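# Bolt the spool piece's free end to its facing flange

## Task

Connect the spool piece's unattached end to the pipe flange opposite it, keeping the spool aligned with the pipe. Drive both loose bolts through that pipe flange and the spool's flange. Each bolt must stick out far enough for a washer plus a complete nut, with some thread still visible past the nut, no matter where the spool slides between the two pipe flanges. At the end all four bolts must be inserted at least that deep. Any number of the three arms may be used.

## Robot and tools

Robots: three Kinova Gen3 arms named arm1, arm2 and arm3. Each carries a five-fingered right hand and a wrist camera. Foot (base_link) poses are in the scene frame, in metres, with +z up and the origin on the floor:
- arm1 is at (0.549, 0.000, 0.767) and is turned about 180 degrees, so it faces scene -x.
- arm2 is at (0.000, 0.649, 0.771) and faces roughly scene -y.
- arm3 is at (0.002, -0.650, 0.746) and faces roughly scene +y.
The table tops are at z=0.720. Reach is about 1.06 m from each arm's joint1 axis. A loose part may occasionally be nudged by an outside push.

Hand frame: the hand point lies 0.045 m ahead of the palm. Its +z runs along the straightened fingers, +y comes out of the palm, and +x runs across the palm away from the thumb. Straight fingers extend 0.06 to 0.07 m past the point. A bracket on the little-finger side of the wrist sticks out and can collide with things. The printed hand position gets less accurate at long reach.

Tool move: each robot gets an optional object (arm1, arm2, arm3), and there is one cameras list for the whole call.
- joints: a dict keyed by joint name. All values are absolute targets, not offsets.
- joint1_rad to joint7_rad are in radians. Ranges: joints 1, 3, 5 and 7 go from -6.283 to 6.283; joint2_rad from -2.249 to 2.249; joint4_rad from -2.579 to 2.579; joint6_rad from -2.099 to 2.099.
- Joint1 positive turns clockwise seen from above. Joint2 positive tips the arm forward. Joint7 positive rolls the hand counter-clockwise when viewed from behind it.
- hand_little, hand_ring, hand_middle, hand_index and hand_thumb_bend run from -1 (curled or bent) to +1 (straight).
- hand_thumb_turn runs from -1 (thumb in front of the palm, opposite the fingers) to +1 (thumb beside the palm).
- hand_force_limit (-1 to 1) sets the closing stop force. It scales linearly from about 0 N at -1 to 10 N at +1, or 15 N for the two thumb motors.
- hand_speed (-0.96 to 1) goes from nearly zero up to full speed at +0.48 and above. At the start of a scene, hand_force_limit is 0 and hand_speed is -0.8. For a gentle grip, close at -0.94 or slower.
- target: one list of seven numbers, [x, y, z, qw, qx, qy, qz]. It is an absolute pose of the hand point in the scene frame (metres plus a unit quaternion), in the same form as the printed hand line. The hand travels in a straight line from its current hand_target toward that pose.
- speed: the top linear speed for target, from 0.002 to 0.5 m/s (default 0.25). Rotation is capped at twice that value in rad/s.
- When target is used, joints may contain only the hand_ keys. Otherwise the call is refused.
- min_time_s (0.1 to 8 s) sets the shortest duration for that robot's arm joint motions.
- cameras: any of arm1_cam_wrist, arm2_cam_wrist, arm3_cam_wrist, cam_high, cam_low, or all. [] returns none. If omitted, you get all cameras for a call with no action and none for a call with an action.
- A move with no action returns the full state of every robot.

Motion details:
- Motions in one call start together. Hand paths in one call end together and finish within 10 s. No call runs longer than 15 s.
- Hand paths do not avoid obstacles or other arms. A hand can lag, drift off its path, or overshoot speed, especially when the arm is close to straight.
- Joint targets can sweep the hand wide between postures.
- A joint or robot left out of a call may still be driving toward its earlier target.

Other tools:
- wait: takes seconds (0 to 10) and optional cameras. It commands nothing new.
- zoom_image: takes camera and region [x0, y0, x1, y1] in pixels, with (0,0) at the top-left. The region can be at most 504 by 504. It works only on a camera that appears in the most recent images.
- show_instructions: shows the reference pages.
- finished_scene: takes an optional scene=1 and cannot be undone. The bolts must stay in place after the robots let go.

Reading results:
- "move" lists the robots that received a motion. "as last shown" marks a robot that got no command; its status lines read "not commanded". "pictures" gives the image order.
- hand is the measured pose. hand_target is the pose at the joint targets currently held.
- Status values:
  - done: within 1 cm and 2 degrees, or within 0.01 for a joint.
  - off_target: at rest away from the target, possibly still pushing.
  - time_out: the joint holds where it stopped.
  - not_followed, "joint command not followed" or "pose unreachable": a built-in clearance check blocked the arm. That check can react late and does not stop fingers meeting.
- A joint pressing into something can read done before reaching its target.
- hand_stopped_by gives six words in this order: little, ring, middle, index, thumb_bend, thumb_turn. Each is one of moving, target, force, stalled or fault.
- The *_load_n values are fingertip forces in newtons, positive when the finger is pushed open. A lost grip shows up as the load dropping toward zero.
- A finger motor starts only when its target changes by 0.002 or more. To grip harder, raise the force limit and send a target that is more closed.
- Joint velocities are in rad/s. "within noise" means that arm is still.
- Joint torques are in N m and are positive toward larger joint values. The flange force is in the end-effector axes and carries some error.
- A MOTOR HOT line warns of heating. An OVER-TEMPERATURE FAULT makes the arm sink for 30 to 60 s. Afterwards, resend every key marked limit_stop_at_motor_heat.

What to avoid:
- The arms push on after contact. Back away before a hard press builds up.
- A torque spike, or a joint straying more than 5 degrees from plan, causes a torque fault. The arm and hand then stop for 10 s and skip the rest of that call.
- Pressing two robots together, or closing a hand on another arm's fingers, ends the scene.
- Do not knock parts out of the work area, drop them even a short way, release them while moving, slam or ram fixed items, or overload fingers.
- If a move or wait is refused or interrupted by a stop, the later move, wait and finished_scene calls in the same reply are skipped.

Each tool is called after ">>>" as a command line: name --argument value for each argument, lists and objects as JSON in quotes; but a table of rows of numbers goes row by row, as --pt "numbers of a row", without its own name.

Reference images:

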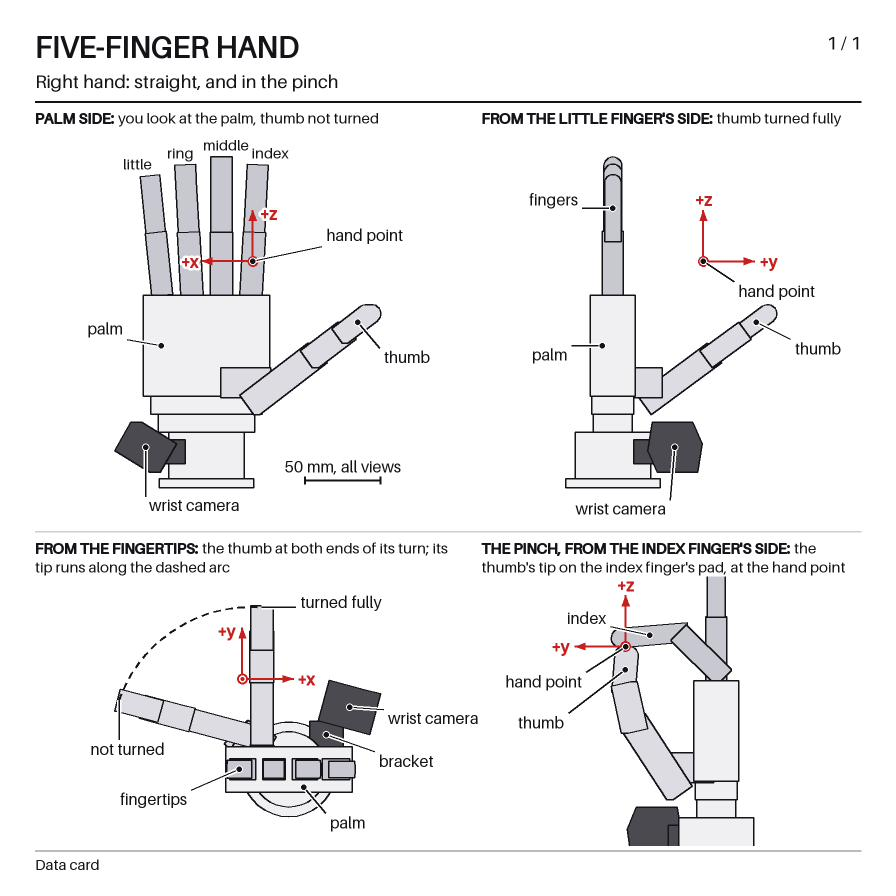

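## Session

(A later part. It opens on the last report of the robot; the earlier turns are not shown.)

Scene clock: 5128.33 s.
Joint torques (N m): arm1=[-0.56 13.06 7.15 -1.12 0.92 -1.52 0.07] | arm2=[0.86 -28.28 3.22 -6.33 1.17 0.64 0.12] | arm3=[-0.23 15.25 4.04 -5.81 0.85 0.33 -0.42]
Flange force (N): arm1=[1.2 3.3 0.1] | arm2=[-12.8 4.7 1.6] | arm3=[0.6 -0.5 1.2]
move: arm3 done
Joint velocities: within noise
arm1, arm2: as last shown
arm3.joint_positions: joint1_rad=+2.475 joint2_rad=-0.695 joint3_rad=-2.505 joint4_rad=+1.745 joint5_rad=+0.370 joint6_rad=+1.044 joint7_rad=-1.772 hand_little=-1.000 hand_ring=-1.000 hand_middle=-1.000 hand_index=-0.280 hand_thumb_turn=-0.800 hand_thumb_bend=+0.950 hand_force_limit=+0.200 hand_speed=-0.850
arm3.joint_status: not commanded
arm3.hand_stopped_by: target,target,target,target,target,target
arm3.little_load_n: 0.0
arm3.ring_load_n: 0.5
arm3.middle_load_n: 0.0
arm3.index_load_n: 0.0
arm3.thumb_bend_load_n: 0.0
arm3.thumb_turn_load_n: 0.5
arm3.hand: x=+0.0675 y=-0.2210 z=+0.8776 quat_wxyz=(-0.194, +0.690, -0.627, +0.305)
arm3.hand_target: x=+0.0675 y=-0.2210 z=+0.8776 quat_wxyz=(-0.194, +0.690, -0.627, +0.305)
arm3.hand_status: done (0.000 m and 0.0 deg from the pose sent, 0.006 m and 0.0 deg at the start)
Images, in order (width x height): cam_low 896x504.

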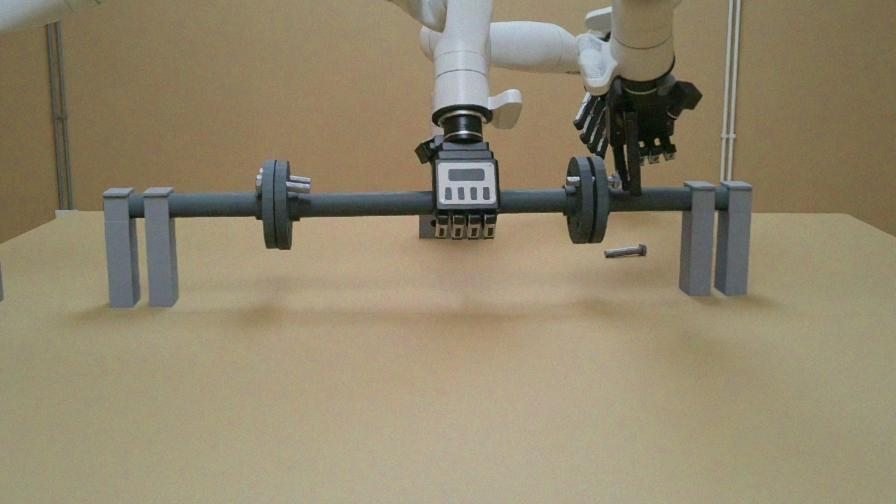

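Great progress. Continue pushing home.

>>> move --arm3 '{"target":[0.0670,-0.2165,0.8776,0.1940,-0.6904,0.6267,-0.3048],"speed":0.01}'

>>> move --arm3 '{"target":[0.0667,-0.2140,0.8776,0.1940,-0.6904,0.6267,-0.3048],"speed":0.01}' --cameras '["cam_low"]'

>>> zoom_image --camera "cam_low" --region '[550, 145, 660, 225]'

Scene clock: 5136.67 s.
Joint torques (N m): arm1=[-0.49 13.15 7.09 -1.04 0.94 -1.52 0.12] | arm2=[0.85 -28.23 3.24 -6.25 1.18 0.67 0.08] | arm3=[-0.14 15.37 4.06 -5.94 0.81 0.32 -0.36]
Flange force (N): arm1=[1.6 3.3 -0.2] | arm2=[-13.3 4.6 1.5] | arm3=[1.2 -0.3 1.2]
move: arm3 done
Joint velocities: within noise
arm1, arm2: as last shown
arm1.thumb_turn_load_n: -0.5
arm2.little_load_n: 4.5
arm3.joint_positions: joint1_rad=+2.481 joint2_rad=-0.702 joint3_rad=-2.508 joint4_rad=+1.729 joint5_rad=+0.367 joint6_rad=+1.051 joint7_rad=-1.767 hand_little=-1.000 hand_ring=-1.000 hand_middle=-1.000 hand_index=-0.280 hand_thumb_turn=-0.800 hand_thumb_bend=+0.950 hand_force_limit=+0.200 hand_speed=-0.850
arm3.joint_status: not commanded
arm3.hand_stopped_by: target,target,target,target,target,target
arm3.little_load_n: 0.0
arm3.ring_load_n: 0.0
arm3.middle_load_n: 0.0
arm3.index_load_n: 0.0
arm3.thumb_bend_load_n: 0.0
arm3.thumb_turn_load_n: 0.0
arm3.hand: x=+0.0670 y=-0.2165 z=+0.8776 quat_wxyz=(-0.194, +0.690, -0.627, +0.305)
arm3.hand_target: x=+0.0670 y=-0.2165 z=+0.8776 quat_wxyz=(-0.194, +0.690, -0.627, +0.305)
arm3.hand_status: done (0.000 m and 0.0 deg from the pose sent, 0.005 m and 0.0 deg at the start)
pictures: none

Scene clock: 5137.63 s.
Joint torques (N m): arm1=[-0.57 13.08 7.11 -1 0.96 -1.5 0.11] | arm2=[0.91 -28.29 3.24 -6.27 1.19 0.63 0.1] | arm3=[-0.23 15.49 4.09 -5.81 0.83 0.31 -0.41]
Flange force (N): arm1=[1.4 3.6 -0.1] | arm2=[-13.4 4.8 1.4] | arm3=[0.5 -0.5 1.1]
move: arm3 done
Joint velocities: within noise
arm1.joint_positions: joint1_rad=+0.786 joint2_rad=-1.633 joint3_rad=-1.173 joint4_rad=+2.183 joint5_rad=-0.909 joint6_rad=+1.170 joint7_rad=-2.427 hand_little=+1.000 hand_ring=+1.000 hand_middle=+1.000 hand_index=+1.000 hand_thumb_turn=+1.000 hand_thumb_bend=+1.000 hand_force_limit=-0.600 hand_speed=-0.800
arm1.joint_status: not commanded
arm1.hand_stopped_by: target,target,target,target,target,target
arm1.little_load_n: 0.0
arm1.ring_load_n: 0.0
arm1.middle_load_n: 0.0
arm1.index_load_n: 0.0
arm1.thumb_bend_load_n: 0.0
arm1.thumb_turn_load_n: 0.0
arm1.hand: x=+0.2800 y=-0.2500 z=+0.9800 quat_wxyz=(-0.046, +0.840, -0.326, -0.431)
arm1.hand_target: x=+0.2800 y=-0.2500 z=+0.9800 quat_wxyz=(-0.046, +0.840, -0.326, -0.431)
arm1.hand_status: not commanded
arm2: as last shown
arm2.little_load_n: 4.0
arm2.thumb_turn_load_n: 0.5
arm3.joint_positions: joint1_rad=+2.484 joint2_rad=-0.706 joint3_rad=-2.510 joint4_rad=+1.720 joint5_rad=+0.365 joint6_rad=+1.055 joint7_rad=-1.764 hand_little=-1.000 hand_ring=-1.000 hand_middle=-1.000 hand_index=-0.280 hand_thumb_turn=-0.800 hand_thumb_bend=+0.950 hand_force_limit=+0.200 hand_speed=-0.850
arm3.joint_status: not commanded
arm3.hand_stopped_by: target,target,target,target,target,target
arm3.little_load_n: 0.0
arm3.ring_load_n: 0.0
arm3.middle_load_n: 0.0
arm3.index_load_n: 0.0
arm3.thumb_bend_load_n: 0.0
arm3.thumb_turn_load_n: 0.0
arm3.hand: x=+0.0667 y=-0.2140 z=+0.8776 quat_wxyz=(-0.194, +0.690, -0.627, +0.305)
arm3.hand_target: x=+0.0667 y=-0.2140 z=+0.8776 quat_wxyz=(-0.194, +0.690, -0.627, +0.305)
arm3.hand_status: done (0.000 m and 0.0 deg from the pose sent, 0.003 m and 0.0 deg at the start)
Images, in order (width x height): cam_low 896x504.

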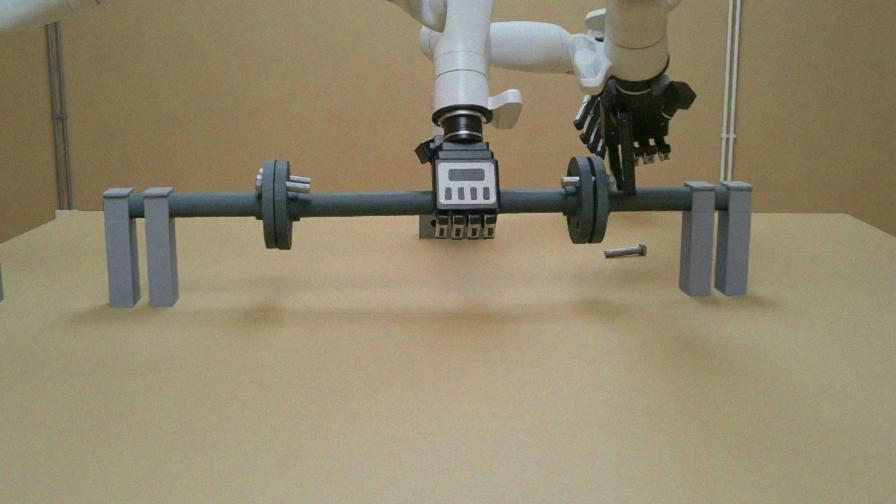

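Scaled by 4.582 from the camera's image (finer frame: 1280x720).

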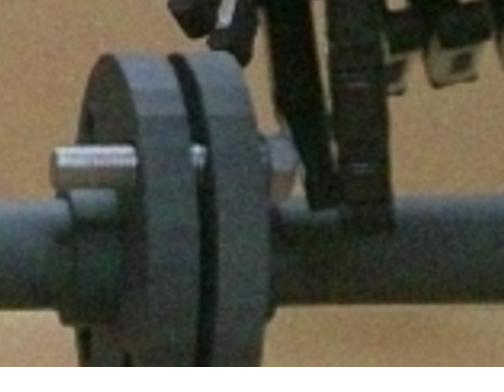

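>>> move --arm3 '{"target":[0.0666,-0.2128,0.8776,0.1940,-0.6904,0.6267,-0.3048],"speed":0.008}' --cameras '["cam_low"]'

>>> zoom_image --camera "cam_low" --region '[590, 160, 630, 200]'

Scene clock: 5145.20 s.
Joint torques (N m): arm1=[-0.5 13.14 7.12 -1.07 0.91 -1.49 0.11] | arm2=[0.84 -28.26 3.23 -6.31 1.18 0.61 0.09] | arm3=[-0.13 15.57 4.07 -5.92 0.85 0.34 -0.36]
Flange force (N): arm1=[1.5 3.3 -0.1] | arm2=[-13.1 4.6 1.4] | arm3=[1.0 -0.2 1.2]
move: arm3 done
Joint velocities: within noise
arm1, arm2: as last shown
arm1.index_load_n: 0.5
arm2.ring_load_n: 0.5
arm2.middle_load_n: 0.5
arm2.thumb_turn_load_n: 0.0
arm3.joint_positions: joint1_rad=+2.486 joint2_rad=-0.708 joint3_rad=-2.511 joint4_rad=+1.716 joint5_rad=+0.365 joint6_rad=+1.056 joint7_rad=-1.763 hand_little=-1.000 hand_ring=-1.000 hand_middle=-1.000 hand_index=-0.280 hand_thumb_turn=-0.800 hand_thumb_bend=+0.950 hand_force_limit=+0.200 hand_speed=-0.850
arm3.joint_status: not commanded
arm3.hand_stopped_by: target,target,target,target,target,target
arm3.little_load_n: 0.0
arm3.ring_load_n: 0.0
arm3.middle_load_n: 0.0
arm3.index_load_n: 0.0
arm3.thumb_bend_load_n: 0.0
arm3.thumb_turn_load_n: 0.0
arm3.hand: x=+0.0666 y=-0.2128 z=+0.8776 quat_wxyz=(-0.194, +0.690, -0.627, +0.305)
arm3.hand_target: x=+0.0666 y=-0.2128 z=+0.8776 quat_wxyz=(-0.194, +0.690, -0.627, +0.305)
arm3.hand_status: done (0.000 m and 0.0 deg from the pose sent, 0.001 m and 0.0 deg at the start)
Images, in order (width x height): cam_low 896x504.

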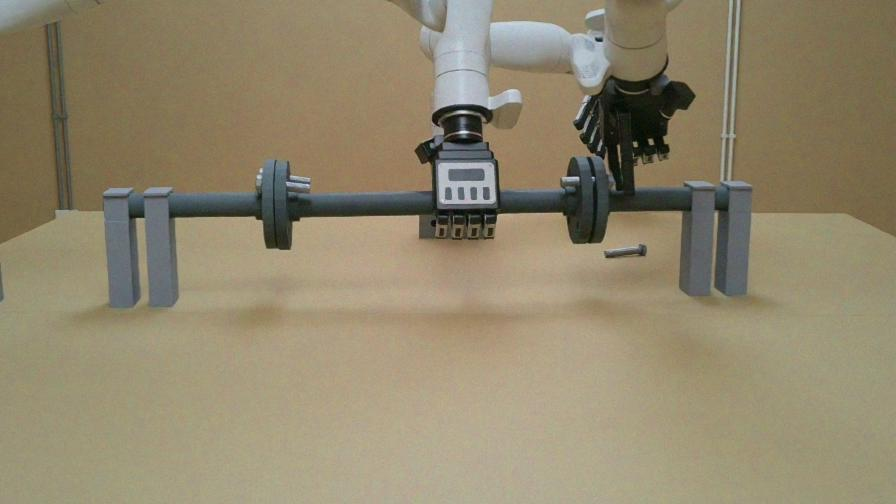

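Scaled by 12.600 from the camera's image (finer frame: 1280x720).

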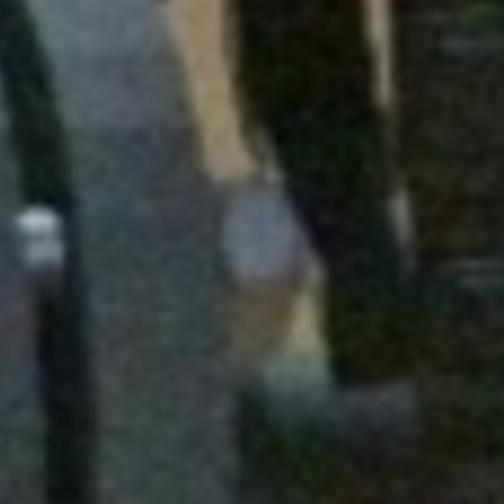

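>>> move --arm3 '{"target":[0.0665,-0.2116,0.8776,0.1940,-0.6904,0.6267,-0.3048],"speed":0.008}' --cameras '["cam_low"]'

>>> zoom_image --camera "cam_low" --region '[590, 160, 630, 200]'

Scene clock: 5157.00 s.
Joint torques (N m): arm1=[-0.6 13.07 7.1 -1.1 1.01 -1.49 0.09] | arm2=[0.88 -28.29 3.22 -6.28 1.17 0.64 0.07] | arm3=[-0.16 15.54 4.15 -5.9 0.81 0.32 -0.4]
Flange force (N): arm1=[1.2 3.4 0.3] | arm2=[-13.5 4.7 1.5] | arm3=[0.9 -0.4 1.1]
move: arm3 done
Joint velocities: within noise
arm1, arm2: as last shown
arm1.index_load_n: 0.0
arm2.ring_load_n: 0.0
arm2.middle_load_n: 0.0
arm3.joint_positions: joint1_rad=+2.488 joint2_rad=-0.709 joint3_rad=-2.512 joint4_rad=+1.712 joint5_rad=+0.364 joint6_rad=+1.058 joint7_rad=-1.762 hand_little=-1.000 hand_ring=-1.000 hand_middle=-1.000 hand_index=-0.280 hand_thumb_turn=-0.800 hand_thumb_bend=+0.950 hand_force_limit=+0.200 hand_speed=-0.850
arm3.joint_status: not commanded
arm3.hand_stopped_by: target,target,target,target,target,target
arm3.little_load_n: 0.0
arm3.ring_load_n: 0.0
arm3.middle_load_n: 0.0
arm3.index_load_n: 0.0
arm3.thumb_bend_load_n: 0.0
arm3.thumb_turn_load_n: 0.0
arm3.hand: x=+0.0665 y=-0.2116 z=+0.8776 quat_wxyz=(-0.194, +0.690, -0.627, +0.305)
arm3.hand_target: x=+0.0665 y=-0.2116 z=+0.8776 quat_wxyz=(-0.194, +0.690, -0.627, +0.305)
arm3.hand_status: done (0.000 m and 0.0 deg from the pose sent, 0.001 m and 0.0 deg at the start)
Images, in order (width x height): cam_low 896x504.

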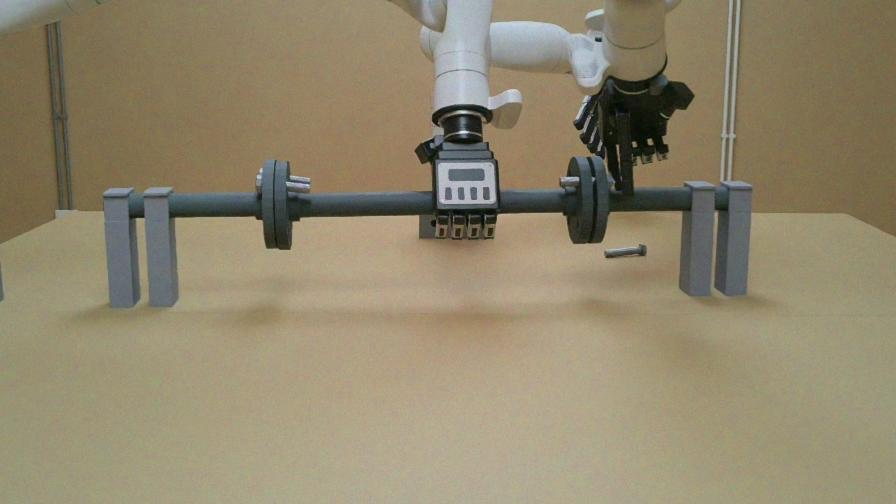

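Scaled by 12.600 from the camera's image (finer frame: 1280x720).

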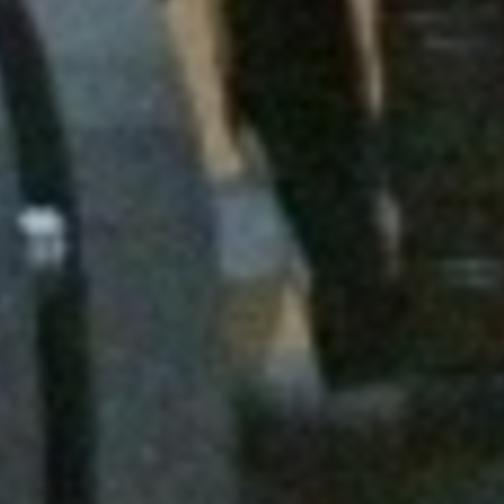

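>>> move --arm3 '{"target":[0.0664,-0.2106,0.8776,0.1940,-0.6904,0.6267,-0.3048],"speed":0.008}' --cameras '["cam_low"]'

>>> zoom_image --camera "cam_low" --region '[590, 160, 630, 200]'

Scene clock: 5168.27 s.
Joint torques (N m): arm1=[-0.51 13.17 7.05 -1.09 0.95 -1.56 0.13] | arm2=[0.87 -28.3 3.31 -6.29 1.22 0.65 0.07] | arm3=[-0.16 15.62 4.17 -5.88 0.84 0.33 -0.39]
Flange force (N): arm1=[1.6 3.2 -0.3] | arm2=[-13.4 4.7 1.5] | arm3=[0.7 -0.4 1.1]
move: arm3 done
Joint velocities: within noise
arm1, arm2: as last shown
arm1.thumb_bend_load_n: -0.5
arm2.little_load_n: 4.5
arm3.joint_positions: joint1_rad=+2.489 joint2_rad=-0.711 joint3_rad=-2.512 joint4_rad=+1.708 joint5_rad=+0.363 joint6_rad=+1.060 joint7_rad=-1.760 hand_little=-1.000 hand_ring=-1.000 hand_middle=-1.000 hand_index=-0.280 hand_thumb_turn=-0.800 hand_thumb_bend=+0.950 hand_force_limit=+0.200 hand_speed=-0.850
arm3.joint_status: not commanded
arm3.hand_stopped_by: target,target,target,target,target,target
arm3.little_load_n: 0.0
arm3.ring_load_n: 0.0
arm3.middle_load_n: 0.0
arm3.index_load_n: 0.0
arm3.thumb_bend_load_n: 0.0
arm3.thumb_turn_load_n: 0.0
arm3.hand: x=+0.0664 y=-0.2106 z=+0.8776 quat_wxyz=(-0.194, +0.690, -0.627, +0.305)
arm3.hand_target: x=+0.0664 y=-0.2106 z=+0.8776 quat_wxyz=(-0.194, +0.690, -0.627, +0.305)
arm3.hand_status: done (0.000 m and 0.0 deg from the pose sent, 0.001 m and 0.0 deg at the start)
Images, in order (width x height): cam_low 896x504.

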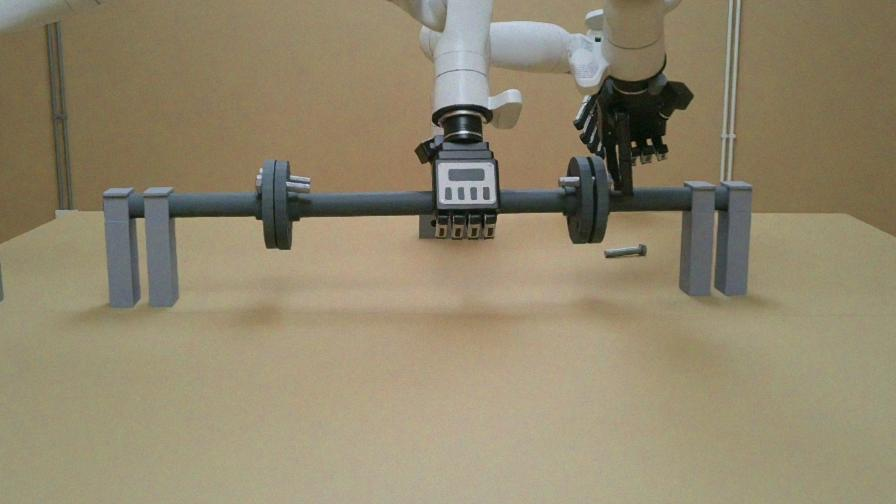

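Scaled by 12.600 from the camera's image (finer frame: 1280x720).

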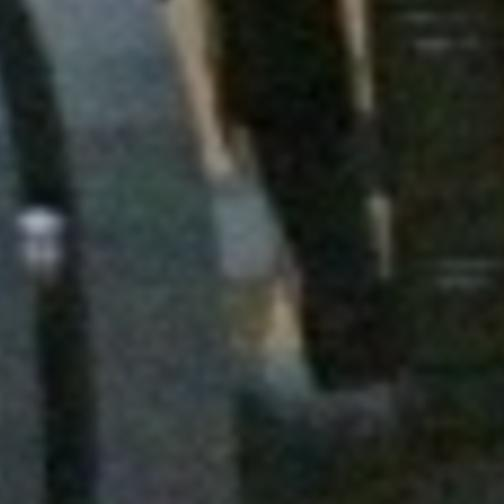

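>>> move --arm3 '{"target":[0.0690,-0.2350,0.8790,0.1940,-0.6904,0.6267,-0.3048],"speed":0.04}'

>>> move --arm3 '{"target":[0.1000,-0.2650,0.9300,0.1940,-0.6904,0.6267,-0.3048],"speed":0.1}' --cameras '["cam_low","cam_high","arm1_cam_wrist"]'

>>> zoom_image --camera "cam_low" --region '[545, 150, 645, 220]'

>>> zoom_image --camera "cam_high" --region '[460, 100, 560, 240]'

Scene clock: 5180.53 s.
Joint torques (N m): arm1=[-0.53 13.15 7.1 -1.07 1.03 -1.51 0.16] | arm2=[0.93 -28.33 3.22 -6.31 1.18 0.64 0.09] | arm3=[-0.09 14.62 4.01 -5.55 0.85 0.44 -0.31]
Flange force (N): arm1=[1.7 3.4 0.1] | arm2=[-13.3 4.8 1.5] | arm3=[0.4 -0.2 1.0]
move: arm3 done
Joint velocities: within noise
arm1, arm2: as last shown
arm1.middle_load_n: 0.5
arm1.thumb_bend_load_n: 0.0
arm2.little_load_n: 4.0
arm2.thumb_turn_load_n: 0.5
arm3.joint_positions: joint1_rad=+2.456 joint2_rad=-0.671 joint3_rad=-2.495 joint4_rad=+1.792 joint5_rad=+0.382 joint6_rad=+1.027 joint7_rad=-1.786 hand_little=-1.000 hand_ring=-1.000 hand_middle=-1.000 hand_index=-0.280 hand_thumb_turn=-0.800 hand_thumb_bend=+0.950 hand_force_limit=+0.200 hand_speed=-0.850
arm3.joint_status: not commanded
arm3.hand_stopped_by: target,target,target,target,target,target
arm3.little_load_n: 0.0
arm3.ring_load_n: 0.5
arm3.middle_load_n: 0.0
arm3.index_load_n: 0.0
arm3.thumb_bend_load_n: 0.0
arm3.thumb_turn_load_n: 0.0
arm3.hand: x=+0.0690 y=-0.2350 z=+0.8790 quat_wxyz=(-0.194, +0.690, -0.627, +0.305)
arm3.hand_target: x=+0.0690 y=-0.2350 z=+0.8790 quat_wxyz=(-0.194, +0.690, -0.627, +0.305)
arm3.hand_status: done (0.000 m and 0.0 deg from the pose sent, 0.025 m and 0.0 deg at the start)
pictures: none

Scene clock: 5181.73 s.
Joint torques (N m): arm1=[-0.48 13.11 7.08 -1.15 0.94 -1.45 0.07] | arm2=[0.93 -28.34 3.27 -6.32 1.22 0.65 0.09] | arm3=[-0.13 12.5 3.31 -6.34 0.88 0.35 -0.4]
Flange force (N): arm1=[1.2 3.0 0.2] | arm2=[-13.3 4.8 1.5] | arm3=[0.3 -0.2 1.3]
move: arm3 done
Joint velocities: within noise
arm1: as last shown
arm1.middle_load_n: 0.0
arm2.joint_positions: joint1_rad=-0.116 joint2_rad=+1.187 joint3_rad=-0.394 joint4_rad=+0.776 joint5_rad=+0.832 joint6_rad=+1.426 joint7_rad=-2.025 hand_little=-0.892 hand_ring=-0.814 hand_middle=-0.812 hand_index=-0.829 hand_thumb_turn=-1.000 hand_thumb_bend=+1.000 hand_force_limit=-0.100 hand_speed=-0.940
arm2.joint_status: not commanded
arm2.hand_stopped_by: force,force,force,force,target,target
arm2.little_load_n: 4.5
arm2.ring_load_n: 0.0
arm2.middle_load_n: 0.0
arm2.index_load_n: 0.0
arm2.thumb_bend_load_n: 0.0
arm2.thumb_turn_load_n: 0.0
arm2.hand: x=+0.0829 y=-0.0460 z=+0.7954 quat_wxyz=(+0.159, -0.649, -0.723, +0.177)
arm2.hand_target: x=+0.0829 y=-0.0460 z=+0.7954 quat_wxyz=(+0.159, -0.649, -0.723, +0.177)
arm2.hand_status: not commanded
arm3.joint_positions: joint1_rad=+2.444 joint2_rad=-0.523 joint3_rad=-2.435 joint4_rad=+1.847 joint5_rad=+0.450 joint6_rad=+1.075 joint7_rad=-1.728 hand_little=-1.000 hand_ring=-1.000 hand_middle=-1.000 hand_index=-0.280 hand_thumb_turn=-0.800 hand_thumb_bend=+0.950 hand_force_limit=+0.200 hand_speed=-0.850
arm3.joint_status: not commanded
arm3.hand_stopped_by: target,target,target,target,target,target
arm3.little_load_n: 0.0
arm3.ring_load_n: 0.0
arm3.middle_load_n: 0.0
arm3.index_load_n: 0.5
arm3.thumb_bend_load_n: 0.0
arm3.thumb_turn_load_n: 0.0
arm3.hand: x=+0.1000 y=-0.2650 z=+0.9300 quat_wxyz=(-0.194, +0.690, -0.627, +0.305)
arm3.hand_target: x=+0.1000 y=-0.2650 z=+0.9300 quat_wxyz=(-0.194, +0.690, -0.627, +0.305)
arm3.hand_status: done (0.000 m and 0.0 deg from the pose sent, 0.067 m and 0.0 deg at the start)
pictures: arm1_cam_wrist, cam_high, cam_low
Images, in order (width x height): arm1_cam_wrist 672x504, cam_high 896x504, cam_low 896x504.

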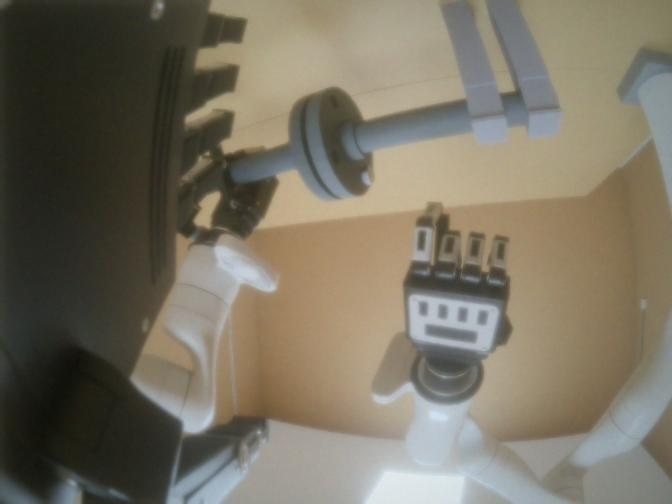

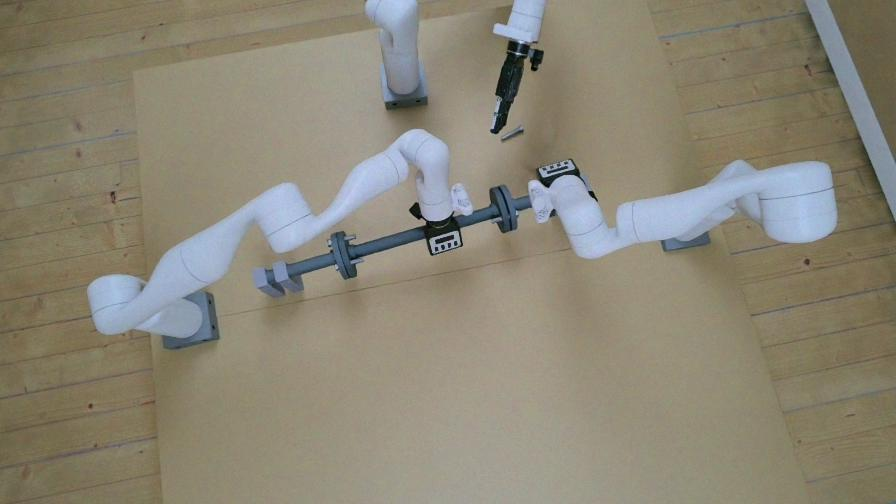

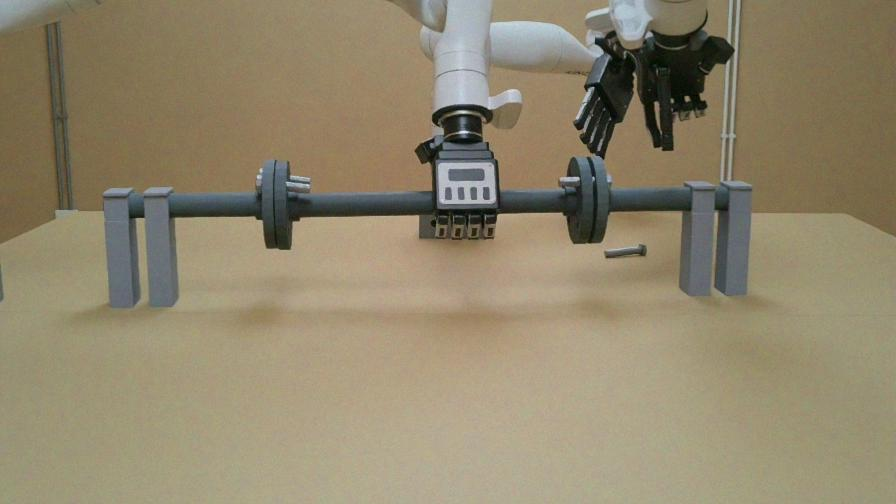

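Scaled by 5.040 from the camera's image (finer frame: 1280x720).

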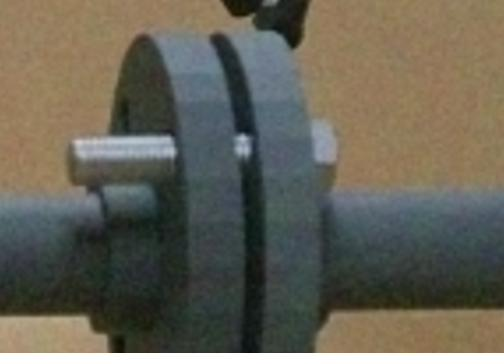

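Scaled by 3.600 from the camera's image (finer frame: 1280x720).

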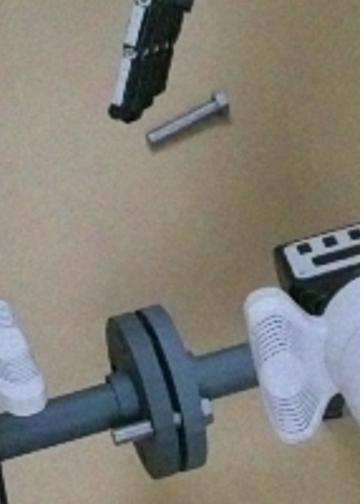

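>>> move --arm3 '{"target":[0.0200,-0.2900,0.9500,0.2546,-0.6994,0.6275,-0.2285],"speed":0.15}'

>>> move --arm1 '{"target":[0.2176,-0.2500,0.9020,-0.0464,0.8404,-0.3257,-0.4305],"speed":0.12}' --cameras '["arm1_cam_wrist"]'

>>> zoom_image --camera "arm1_cam_wrist" --region '[270, 204, 330, 264]'

>>> zoom_image --camera "arm1_cam_wrist" --region '[240, 110, 380, 280]'

Scene clock: 5407.33 s.
Joint torques (N m): arm1=[-0.57 12.99 7.17 -1.01 0.99 -1.49 0.17] | arm2=[0.88 -28.32 3.25 -6.3 1.18 0.63 0.1] | arm3=[-0.21 9.37 2.26 -6.5 0.8 0.42 -0.38]
Flange force (N): arm1=[1.4 3.7 0.0] | arm2=[-13.4 4.8 1.5] | arm3=[-0.2 -0.2 1.7]
move: arm3 done
Joint velocities: within noise
arm1, arm2: as last shown
arm3.joint_positions: joint1_rad=+2.125 joint2_rad=-0.339 joint3_rad=-2.418 joint4_rad=+2.009 joint5_rad=+0.530 joint6_rad=+1.073 joint7_rad=-2.037 hand_little=-1.000 hand_ring=-1.000 hand_middle=-1.000 hand_index=-0.280 hand_thumb_turn=-0.800 hand_thumb_bend=+0.950 hand_force_limit=+0.200 hand_speed=-0.850
arm3.joint_status: not commanded
arm3.hand_stopped_by: target,target,target,target,target,target
arm3.little_load_n: 0.0
arm3.ring_load_n: 0.0
arm3.middle_load_n: 0.0
arm3.index_load_n: 0.0
arm3.thumb_bend_load_n: 0.0
arm3.thumb_turn_load_n: 0.0
arm3.hand: x=+0.0200 y=-0.2900 z=+0.9500 quat_wxyz=(-0.255, +0.699, -0.628, +0.229)
arm3.hand_target: x=+0.0200 y=-0.2900 z=+0.9500 quat_wxyz=(-0.255, +0.699, -0.628, +0.229)
arm3.hand_status: done (0.000 m and 0.0 deg from the pose sent, 0.086 m and 11.2 deg at the start)
pictures: none

Scene clock: 5408.70 s.
Joint torques (N m): arm1=[-0.58 12.87 7.73 1.12 0.83 -1.53 0.06] | arm2=[0.9 -28.31 3.23 -6.31 1.21 0.64 0.14] | arm3=[-0.22 9.38 2.23 -6.56 0.76 0.4 -0.36]
Flange force (N): arm1=[1.2 3.3 1.4] | arm2=[-13.1 4.8 1.5] | arm3=[0.1 -0.2 1.8]
move: arm1 done
Joint velocities: within noise
arm1.joint_positions: joint1_rad=+0.929 joint2_rad=-1.740 joint3_rad=-1.387 joint4_rad=+2.204 joint5_rad=-1.192 joint6_rad=+1.018 joint7_rad=-2.361 hand_little=+1.000 hand_ring=+1.000 hand_middle=+1.000 hand_index=+1.000 hand_thumb_turn=+1.000 hand_thumb_bend=+1.000 hand_force_limit=-0.600 hand_speed=-0.800
arm1.joint_status: not commanded
arm1.hand_stopped_by: target,target,target,target,target,target
arm1.little_load_n: 0.0
arm1.ring_load_n: 0.0
arm1.middle_load_n: 0.0
arm1.index_load_n: 0.0
arm1.thumb_bend_load_n: 0.0
arm1.thumb_turn_load_n: 0.0
arm1.hand: x=+0.2176 y=-0.2500 z=+0.9020 quat_wxyz=(-0.046, +0.840, -0.326, -0.431)
arm1.hand_target: x=+0.2176 y=-0.2500 z=+0.9020 quat_wxyz=(-0.046, +0.840, -0.326, -0.431)
arm1.hand_status: done (0.000 m and 0.0 deg from the pose sent, 0.100 m and 0.0 deg at the start)
arm2, arm3: as last shown
Images, in order (width x height): arm1_cam_wrist 672x504.

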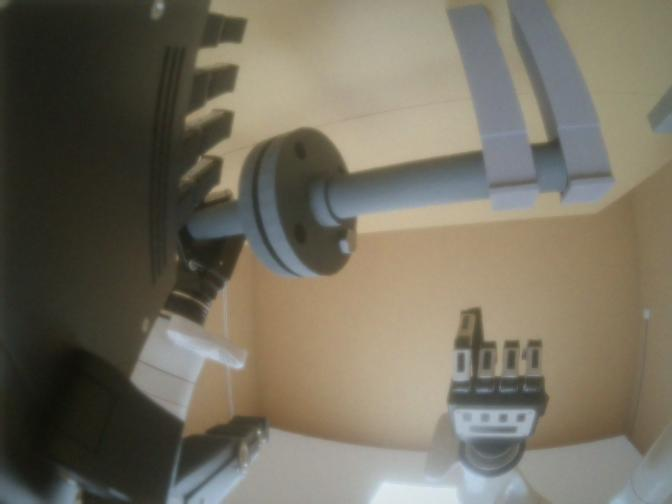

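Scaled by 8.400 from the camera's image (finer frame: 960x720).

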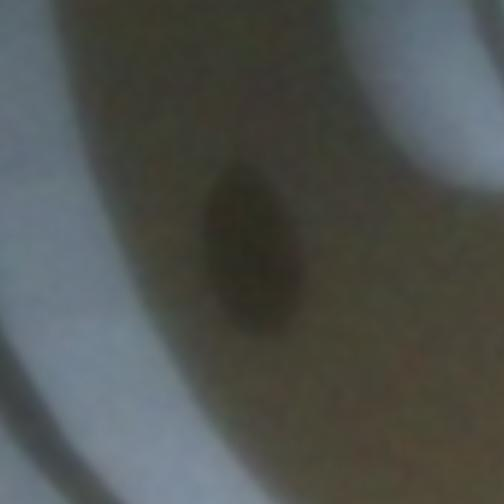

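Scaled by 2.965 from the camera's image (finer frame: 960x720).

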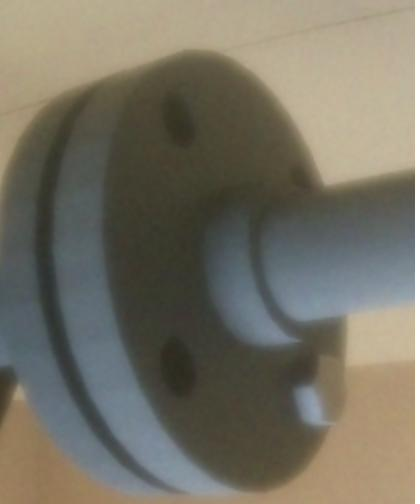

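>>> move --arm1 '{"target":[0.2176,-0.2500,0.8410,-0.0464,0.8404,-0.3257,-0.4305],"speed":0.06}' --cameras '["arm1_cam_wrist","cam_high"]'

>>> zoom_image --camera "arm1_cam_wrist" --region '[270, 204, 330, 264]'

Scene clock: 5418.23 s.
Joint torques (N m): arm1=[-0.54 12.5 7.56 2.88 0.9 -1.47 0.16] | arm2=[0.94 -28.31 3.34 -6.35 1.21 0.63 0.1] | arm3=[-0.17 9.35 2.17 -6.58 0.78 0.34 -0.37]
Flange force (N): arm1=[2.0 3.3 1.1] | arm2=[-12.9 4.8 1.5] | arm3=[0.3 -0.3 1.5]
move: arm1 done
Joint velocities: within noise
arm1.joint_positions: joint1_rad=+0.900 joint2_rad=-1.860 joint3_rad=-1.518 joint4_rad=+2.195 joint5_rad=-1.321 joint6_rad=+1.003 joint7_rad=-2.431 hand_little=+1.000 hand_ring=+1.000 hand_middle=+1.000 hand_index=+1.000 hand_thumb_turn=+1.000 hand_thumb_bend=+1.000 hand_force_limit=-0.600 hand_speed=-0.800
arm1.joint_status: not commanded
arm1.hand_stopped_by: target,target,target,target,target,target
arm1.little_load_n: 0.0
arm1.ring_load_n: 0.0
arm1.middle_load_n: 0.0
arm1.index_load_n: 0.0
arm1.thumb_bend_load_n: 0.0
arm1.thumb_turn_load_n: -0.5
arm1.hand: x=+0.2176 y=-0.2500 z=+0.8410 quat_wxyz=(-0.046, +0.840, -0.326, -0.431)
arm1.hand_target: x=+0.2176 y=-0.2500 z=+0.8410 quat_wxyz=(-0.046, +0.840, -0.326, -0.431)
arm1.hand_status: done (0.000 m and 0.0 deg from the pose sent, 0.061 m and 0.0 deg at the start)
arm2, arm3: as last shown
arm2.little_load_n: 4.0
Images, in order (width x height): arm1_cam_wrist 672x504, cam_high 896x504.

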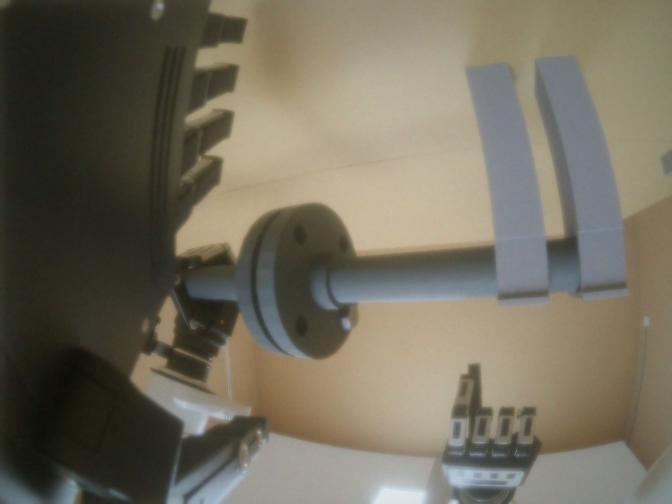

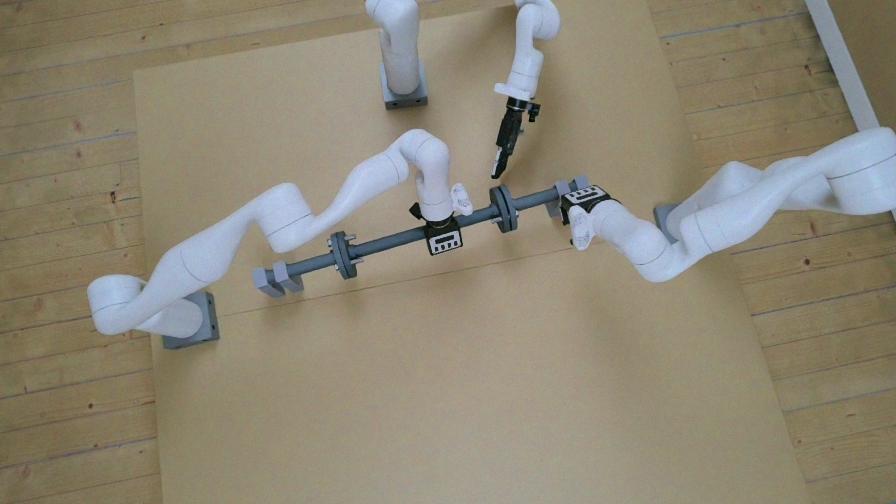

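Scaled by 8.400 from the camera's image (finer frame: 960x720).

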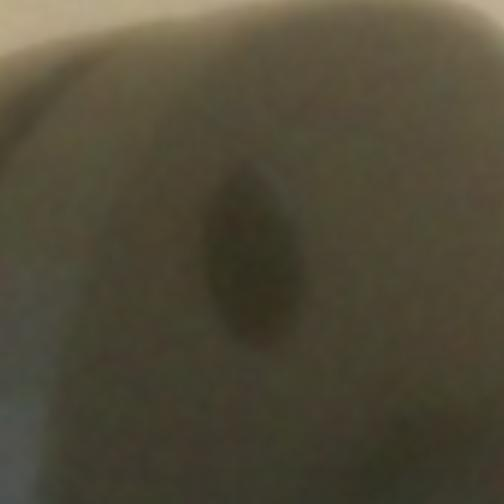

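>>> move --arm1 '{"target":[0.28,-0.25,0.98,-0.0464,0.8404,-0.3257,-0.4305],"speed":0.15}'

>>> move --arm1 '{"target":[0.40,-0.03,1.02,-0.0464,0.8404,-0.3257,-0.4305],"speed":0.2}' --cameras '["cam_high","cam_low","arm1_cam_wrist"]'

>>> zoom_image --camera "cam_high" --region '[490, 115, 540, 155]'

Scene clock: 5435.57 s.
Joint torques (N m): arm1=[-0.47 13.05 7.22 -1.11 1.02 -1.54 0.11] | arm2=[0.9 -28.33 3.32 -6.28 1.18 0.62 0.1] | arm3=[-0.15 9.39 2.21 -6.54 0.81 0.4 -0.39]
Flange force (N): arm1=[1.6 3.2 0.1] | arm2=[-13.5 4.8 1.4] | arm3=[0.0 -0.2 1.7]
move: arm1 done
Joint velocities: within noise
arm1.joint_positions: joint1_rad=+0.781 joint2_rad=-1.622 joint3_rad=-1.183 joint4_rad=+2.183 joint5_rad=-0.902 joint6_rad=+1.159 joint7_rad=-2.438 hand_little=+1.000 hand_ring=+1.000 hand_middle=+1.000 hand_index=+1.000 hand_thumb_turn=+1.000 hand_thumb_bend=+1.000 hand_force_limit=-0.600 hand_speed=-0.800
arm1.joint_status: not commanded
arm1.hand_stopped_by: target,target,target,target,target,target
arm1.little_load_n: 0.0
arm1.ring_load_n: 0.0
arm1.middle_load_n: 0.0
arm1.index_load_n: 0.0
arm1.thumb_bend_load_n: -0.5
arm1.thumb_turn_load_n: 0.0
arm1.hand: x=+0.2800 y=-0.2500 z=+0.9800 quat_wxyz=(-0.046, +0.840, -0.326, -0.431)
arm1.hand_target: x=+0.2800 y=-0.2500 z=+0.9800 quat_wxyz=(-0.046, +0.840, -0.326, -0.431)
arm1.hand_status: done (0.000 m and 0.0 deg from the pose sent, 0.152 m and 0.0 deg at the start)
arm2, arm3: as last shown
arm2.little_load_n: 4.5
arm2.index_load_n: 0.5
pictures: none

Scene clock: 5437.40 s.
Joint torques (N m): arm1=[-0.52 10.58 3.27 -5.15 0.79 -1.64 0.09] | arm2=[0.86 -28.35 3.23 -6.33 1.18 0.65 0.11] | arm3=[-0.17 9.37 2.25 -6.51 0.82 0.37 -0.38]
Flange force (N): arm1=[1.5 2.9 -0.8] | arm2=[-13.1 4.7 1.6] | arm3=[-0.1 -0.2 1.5]
move: arm1 not_followed
Joint velocities: within noise
arm1.joint_positions: joint1_rad=+0.423 joint2_rad=-1.565 joint3_rad=-0.821 joint4_rad=+2.575 joint5_rad=-0.517 joint6_rad=+1.131 joint7_rad=-2.295 hand_little=+1.000 hand_ring=+1.000 hand_middle=+1.000 hand_index=+1.000 hand_thumb_turn=+1.000 hand_thumb_bend=+1.000 hand_force_limit=-0.600 hand_speed=-0.800
arm1.joint_status: not commanded
arm1.hand_stopped_by: target,target,target,target,target,target
arm1.little_load_n: 0.0
arm1.ring_load_n: 0.0
arm1.middle_load_n: 0.5
arm1.index_load_n: 0.0
arm1.thumb_bend_load_n: 0.0
arm1.thumb_turn_load_n: 0.0
arm1.hand: x=+0.3706 y=-0.0774 z=+1.0093 quat_wxyz=(-0.054, +0.840, -0.327, -0.430)
arm1.hand_target: x=+0.3706 y=-0.0774 z=+1.0093 quat_wxyz=(-0.054, +0.840, -0.327, -0.430)
arm1.hand_status: not_followed (0.057 m and 0.9 deg from the pose sent, 0.254 m and 0.0 deg at the start; a joint's target at an end of its range on 25 of 55 steps)
arm2, arm3: as last shown
arm2.little_load_n: 4.0
arm2.index_load_n: 0.0
pictures: arm1_cam_wrist, cam_high, cam_low
pose unreachable (arm1 arm): on one or more control steps of this call this arm could not follow its commanded pose, so it was not sent that pose on those steps. On the call's last step it was still not sent that pose. It may still have moved: this result reports where it is.
cause: moving toward the commanded pose would bring two parts of the arm too close to each other (its hand and another part of the arm, 13 mm apart when it was first held).
Images, in order (width x height): arm1_cam_wrist 672x504, cam_high 896x504, cam_low 896x504.

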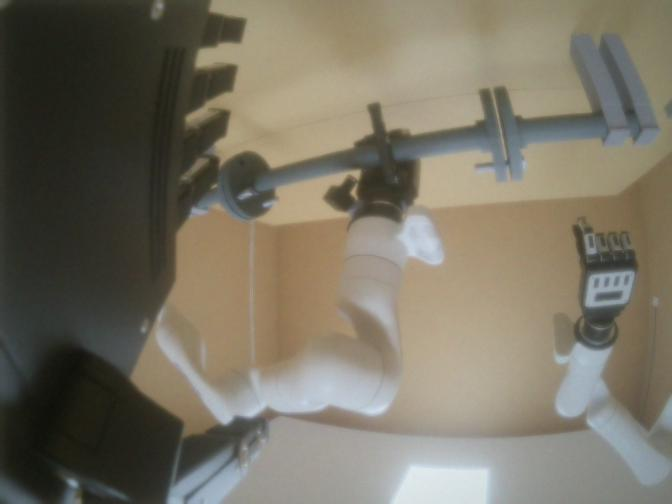

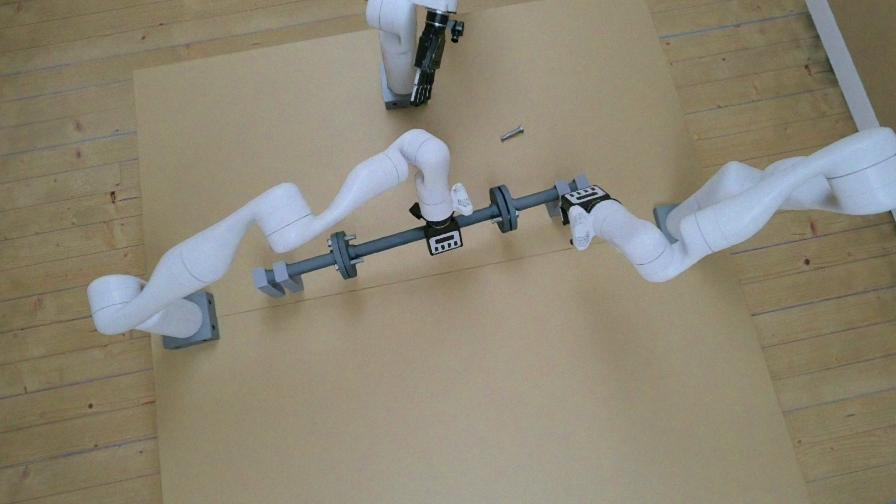

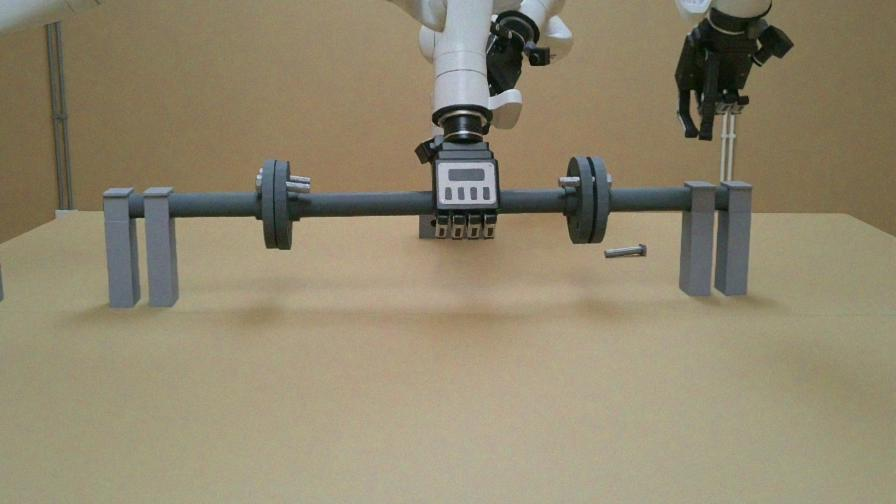

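Scaled by 10.080 from the camera's image (finer frame: 1280x720).

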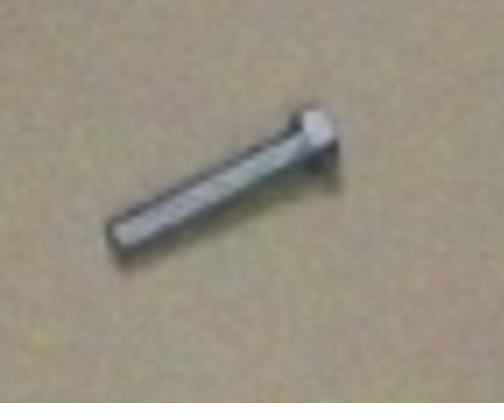

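>>> move --arm3 '{"target":[0.2200,-0.3000,0.9600,0.2685,-0.7374,0.5823,-0.2120],"speed":0.2}'

>>> move --arm3 '{"target":[0.3766,-0.2669,0.8200,0.2685,-0.7374,0.5823,-0.2120],"speed":0.15,"joints":{"hand_thumb_bend":0.8}}' --cameras '["cam_high","cam_low","arm3_cam_wrist"]'

Scene clock: 5464.43 s.
Joint torques (N m): arm1=[-0.51 10.63 3.25 -5.13 0.69 -1.6 0.09] | arm2=[0.9 -28.33 3.27 -6.26 1.21 0.67 0.1] | arm3=[-0.26 7.29 1.81 -7.77 0.44 -0.33 -0.35]
Flange force (N): arm1=[1.2 2.6 -1.1] | arm2=[-13.5 4.8 1.5] | arm3=[0.6 0.4 1.9]
move: arm3 done
Joint velocities: within noise
arm1, arm2: as last shown
arm1.middle_load_n: 0.0
arm3.joint_positions: joint1_rad=+2.580 joint2_rad=-0.232 joint3_rad=-2.247 joint4_rad=+2.124 joint5_rad=+0.739 joint6_rad=+0.614 joint7_rad=-1.575 hand_little=-1.000 hand_ring=-1.000 hand_middle=-1.000 hand_index=-0.280 hand_thumb_turn=-0.800 hand_thumb_bend=+0.950 hand_force_limit=+0.200 hand_speed=-0.850
arm3.joint_status: not commanded
arm3.hand_stopped_by: target,target,target,target,target,target
arm3.little_load_n: 0.0
arm3.ring_load_n: 0.0
arm3.middle_load_n: 0.0
arm3.index_load_n: 0.0
arm3.thumb_bend_load_n: 0.0
arm3.thumb_turn_load_n: 0.0
arm3.hand: x=+0.2200 y=-0.3000 z=+0.9600 quat_wxyz=(-0.269, +0.737, -0.582, +0.212)
arm3.hand_target: x=+0.2200 y=-0.3000 z=+0.9600 quat_wxyz=(-0.269, +0.737, -0.582, +0.212)
arm3.hand_status: done (0.000 m and 0.0 deg from the pose sent, 0.200 m and 7.2 deg at the start)
pictures: none

Scene clock: 5466.40 s.
Joint torques (N m): arm1=[-0.58 10.58 3.29 -5.23 0.74 -1.58 0.09] | arm2=[0.86 -28.34 3.23 -6.27 1.2 0.62 0.1] | arm3=[-0.26 15.2 4.55 -5.4 -0.52 -0.51 -0.38]
Flange force (N): arm1=[1.1 3.0 -0.3] | arm2=[-13.6 4.8 1.5] | arm3=[1.0 -0.5 0.3]
move: arm3 done
Joint velocities: within noise
arm1, arm2: as last shown
arm1.thumb_bend_load_n: -0.5
arm3.joint_positions: joint1_rad=+3.223 joint2_rad=-0.749 joint3_rad=-2.405 joint4_rad=+2.015 joint5_rad=+0.674 joint6_rad=-0.018 joint7_rad=-1.443 hand_little=-1.000 hand_ring=-1.000 hand_middle=-1.000 hand_index=-0.280 hand_thumb_turn=-0.800 hand_thumb_bend=+0.800 hand_force_limit=+0.200 hand_speed=-0.850
arm3.joint_status: all done
arm3.hand_stopped_by: target,target,target,target,target,target
arm3.little_load_n: 0.0
arm3.ring_load_n: 0.0
arm3.middle_load_n: 0.0
arm3.index_load_n: 0.0
arm3.thumb_bend_load_n: 0.0
arm3.thumb_turn_load_n: 0.0
arm3.hand: x=+0.3766 y=-0.2669 z=+0.8200 quat_wxyz=(-0.269, +0.737, -0.582, +0.212)
arm3.hand_target: x=+0.3766 y=-0.2669 z=+0.8200 quat_wxyz=(-0.269, +0.737, -0.582, +0.212)
arm3.hand_status: done (0.000 m and 0.0 deg from the pose sent, 0.213 m and 0.0 deg at the start)
pictures: arm3_cam_wrist, cam_high, cam_low
Images, in order (width x height): arm3_cam_wrist 672x504, cam_high 896x504, cam_low 896x504.

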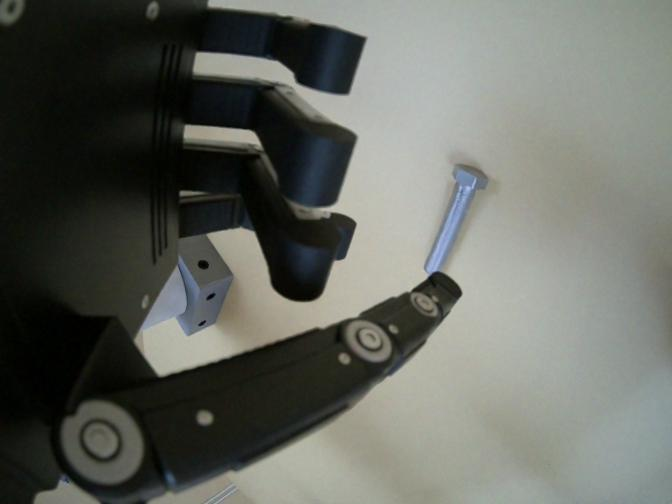

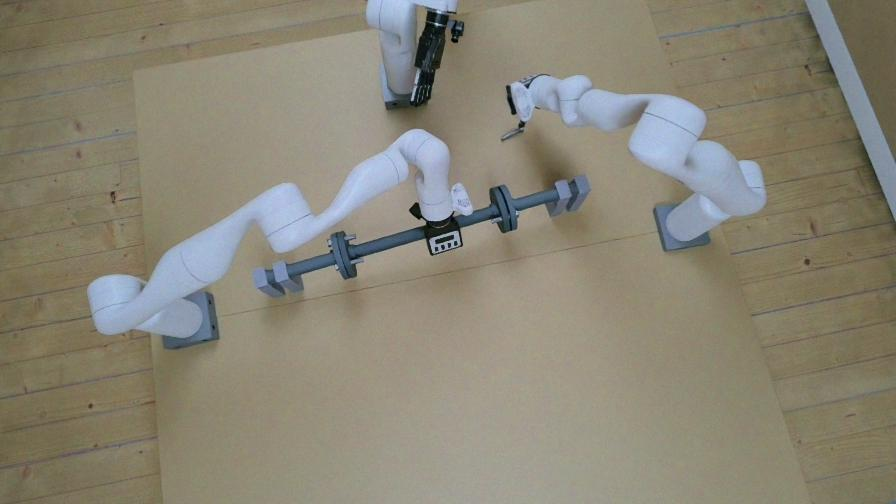

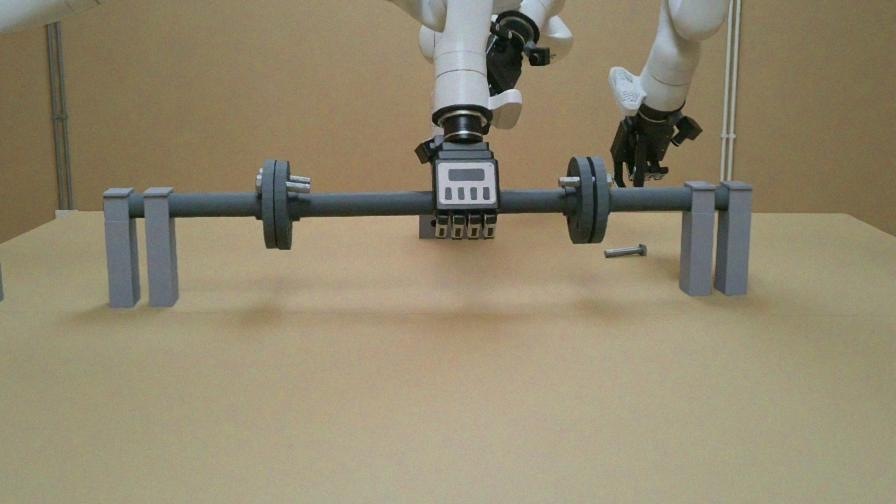

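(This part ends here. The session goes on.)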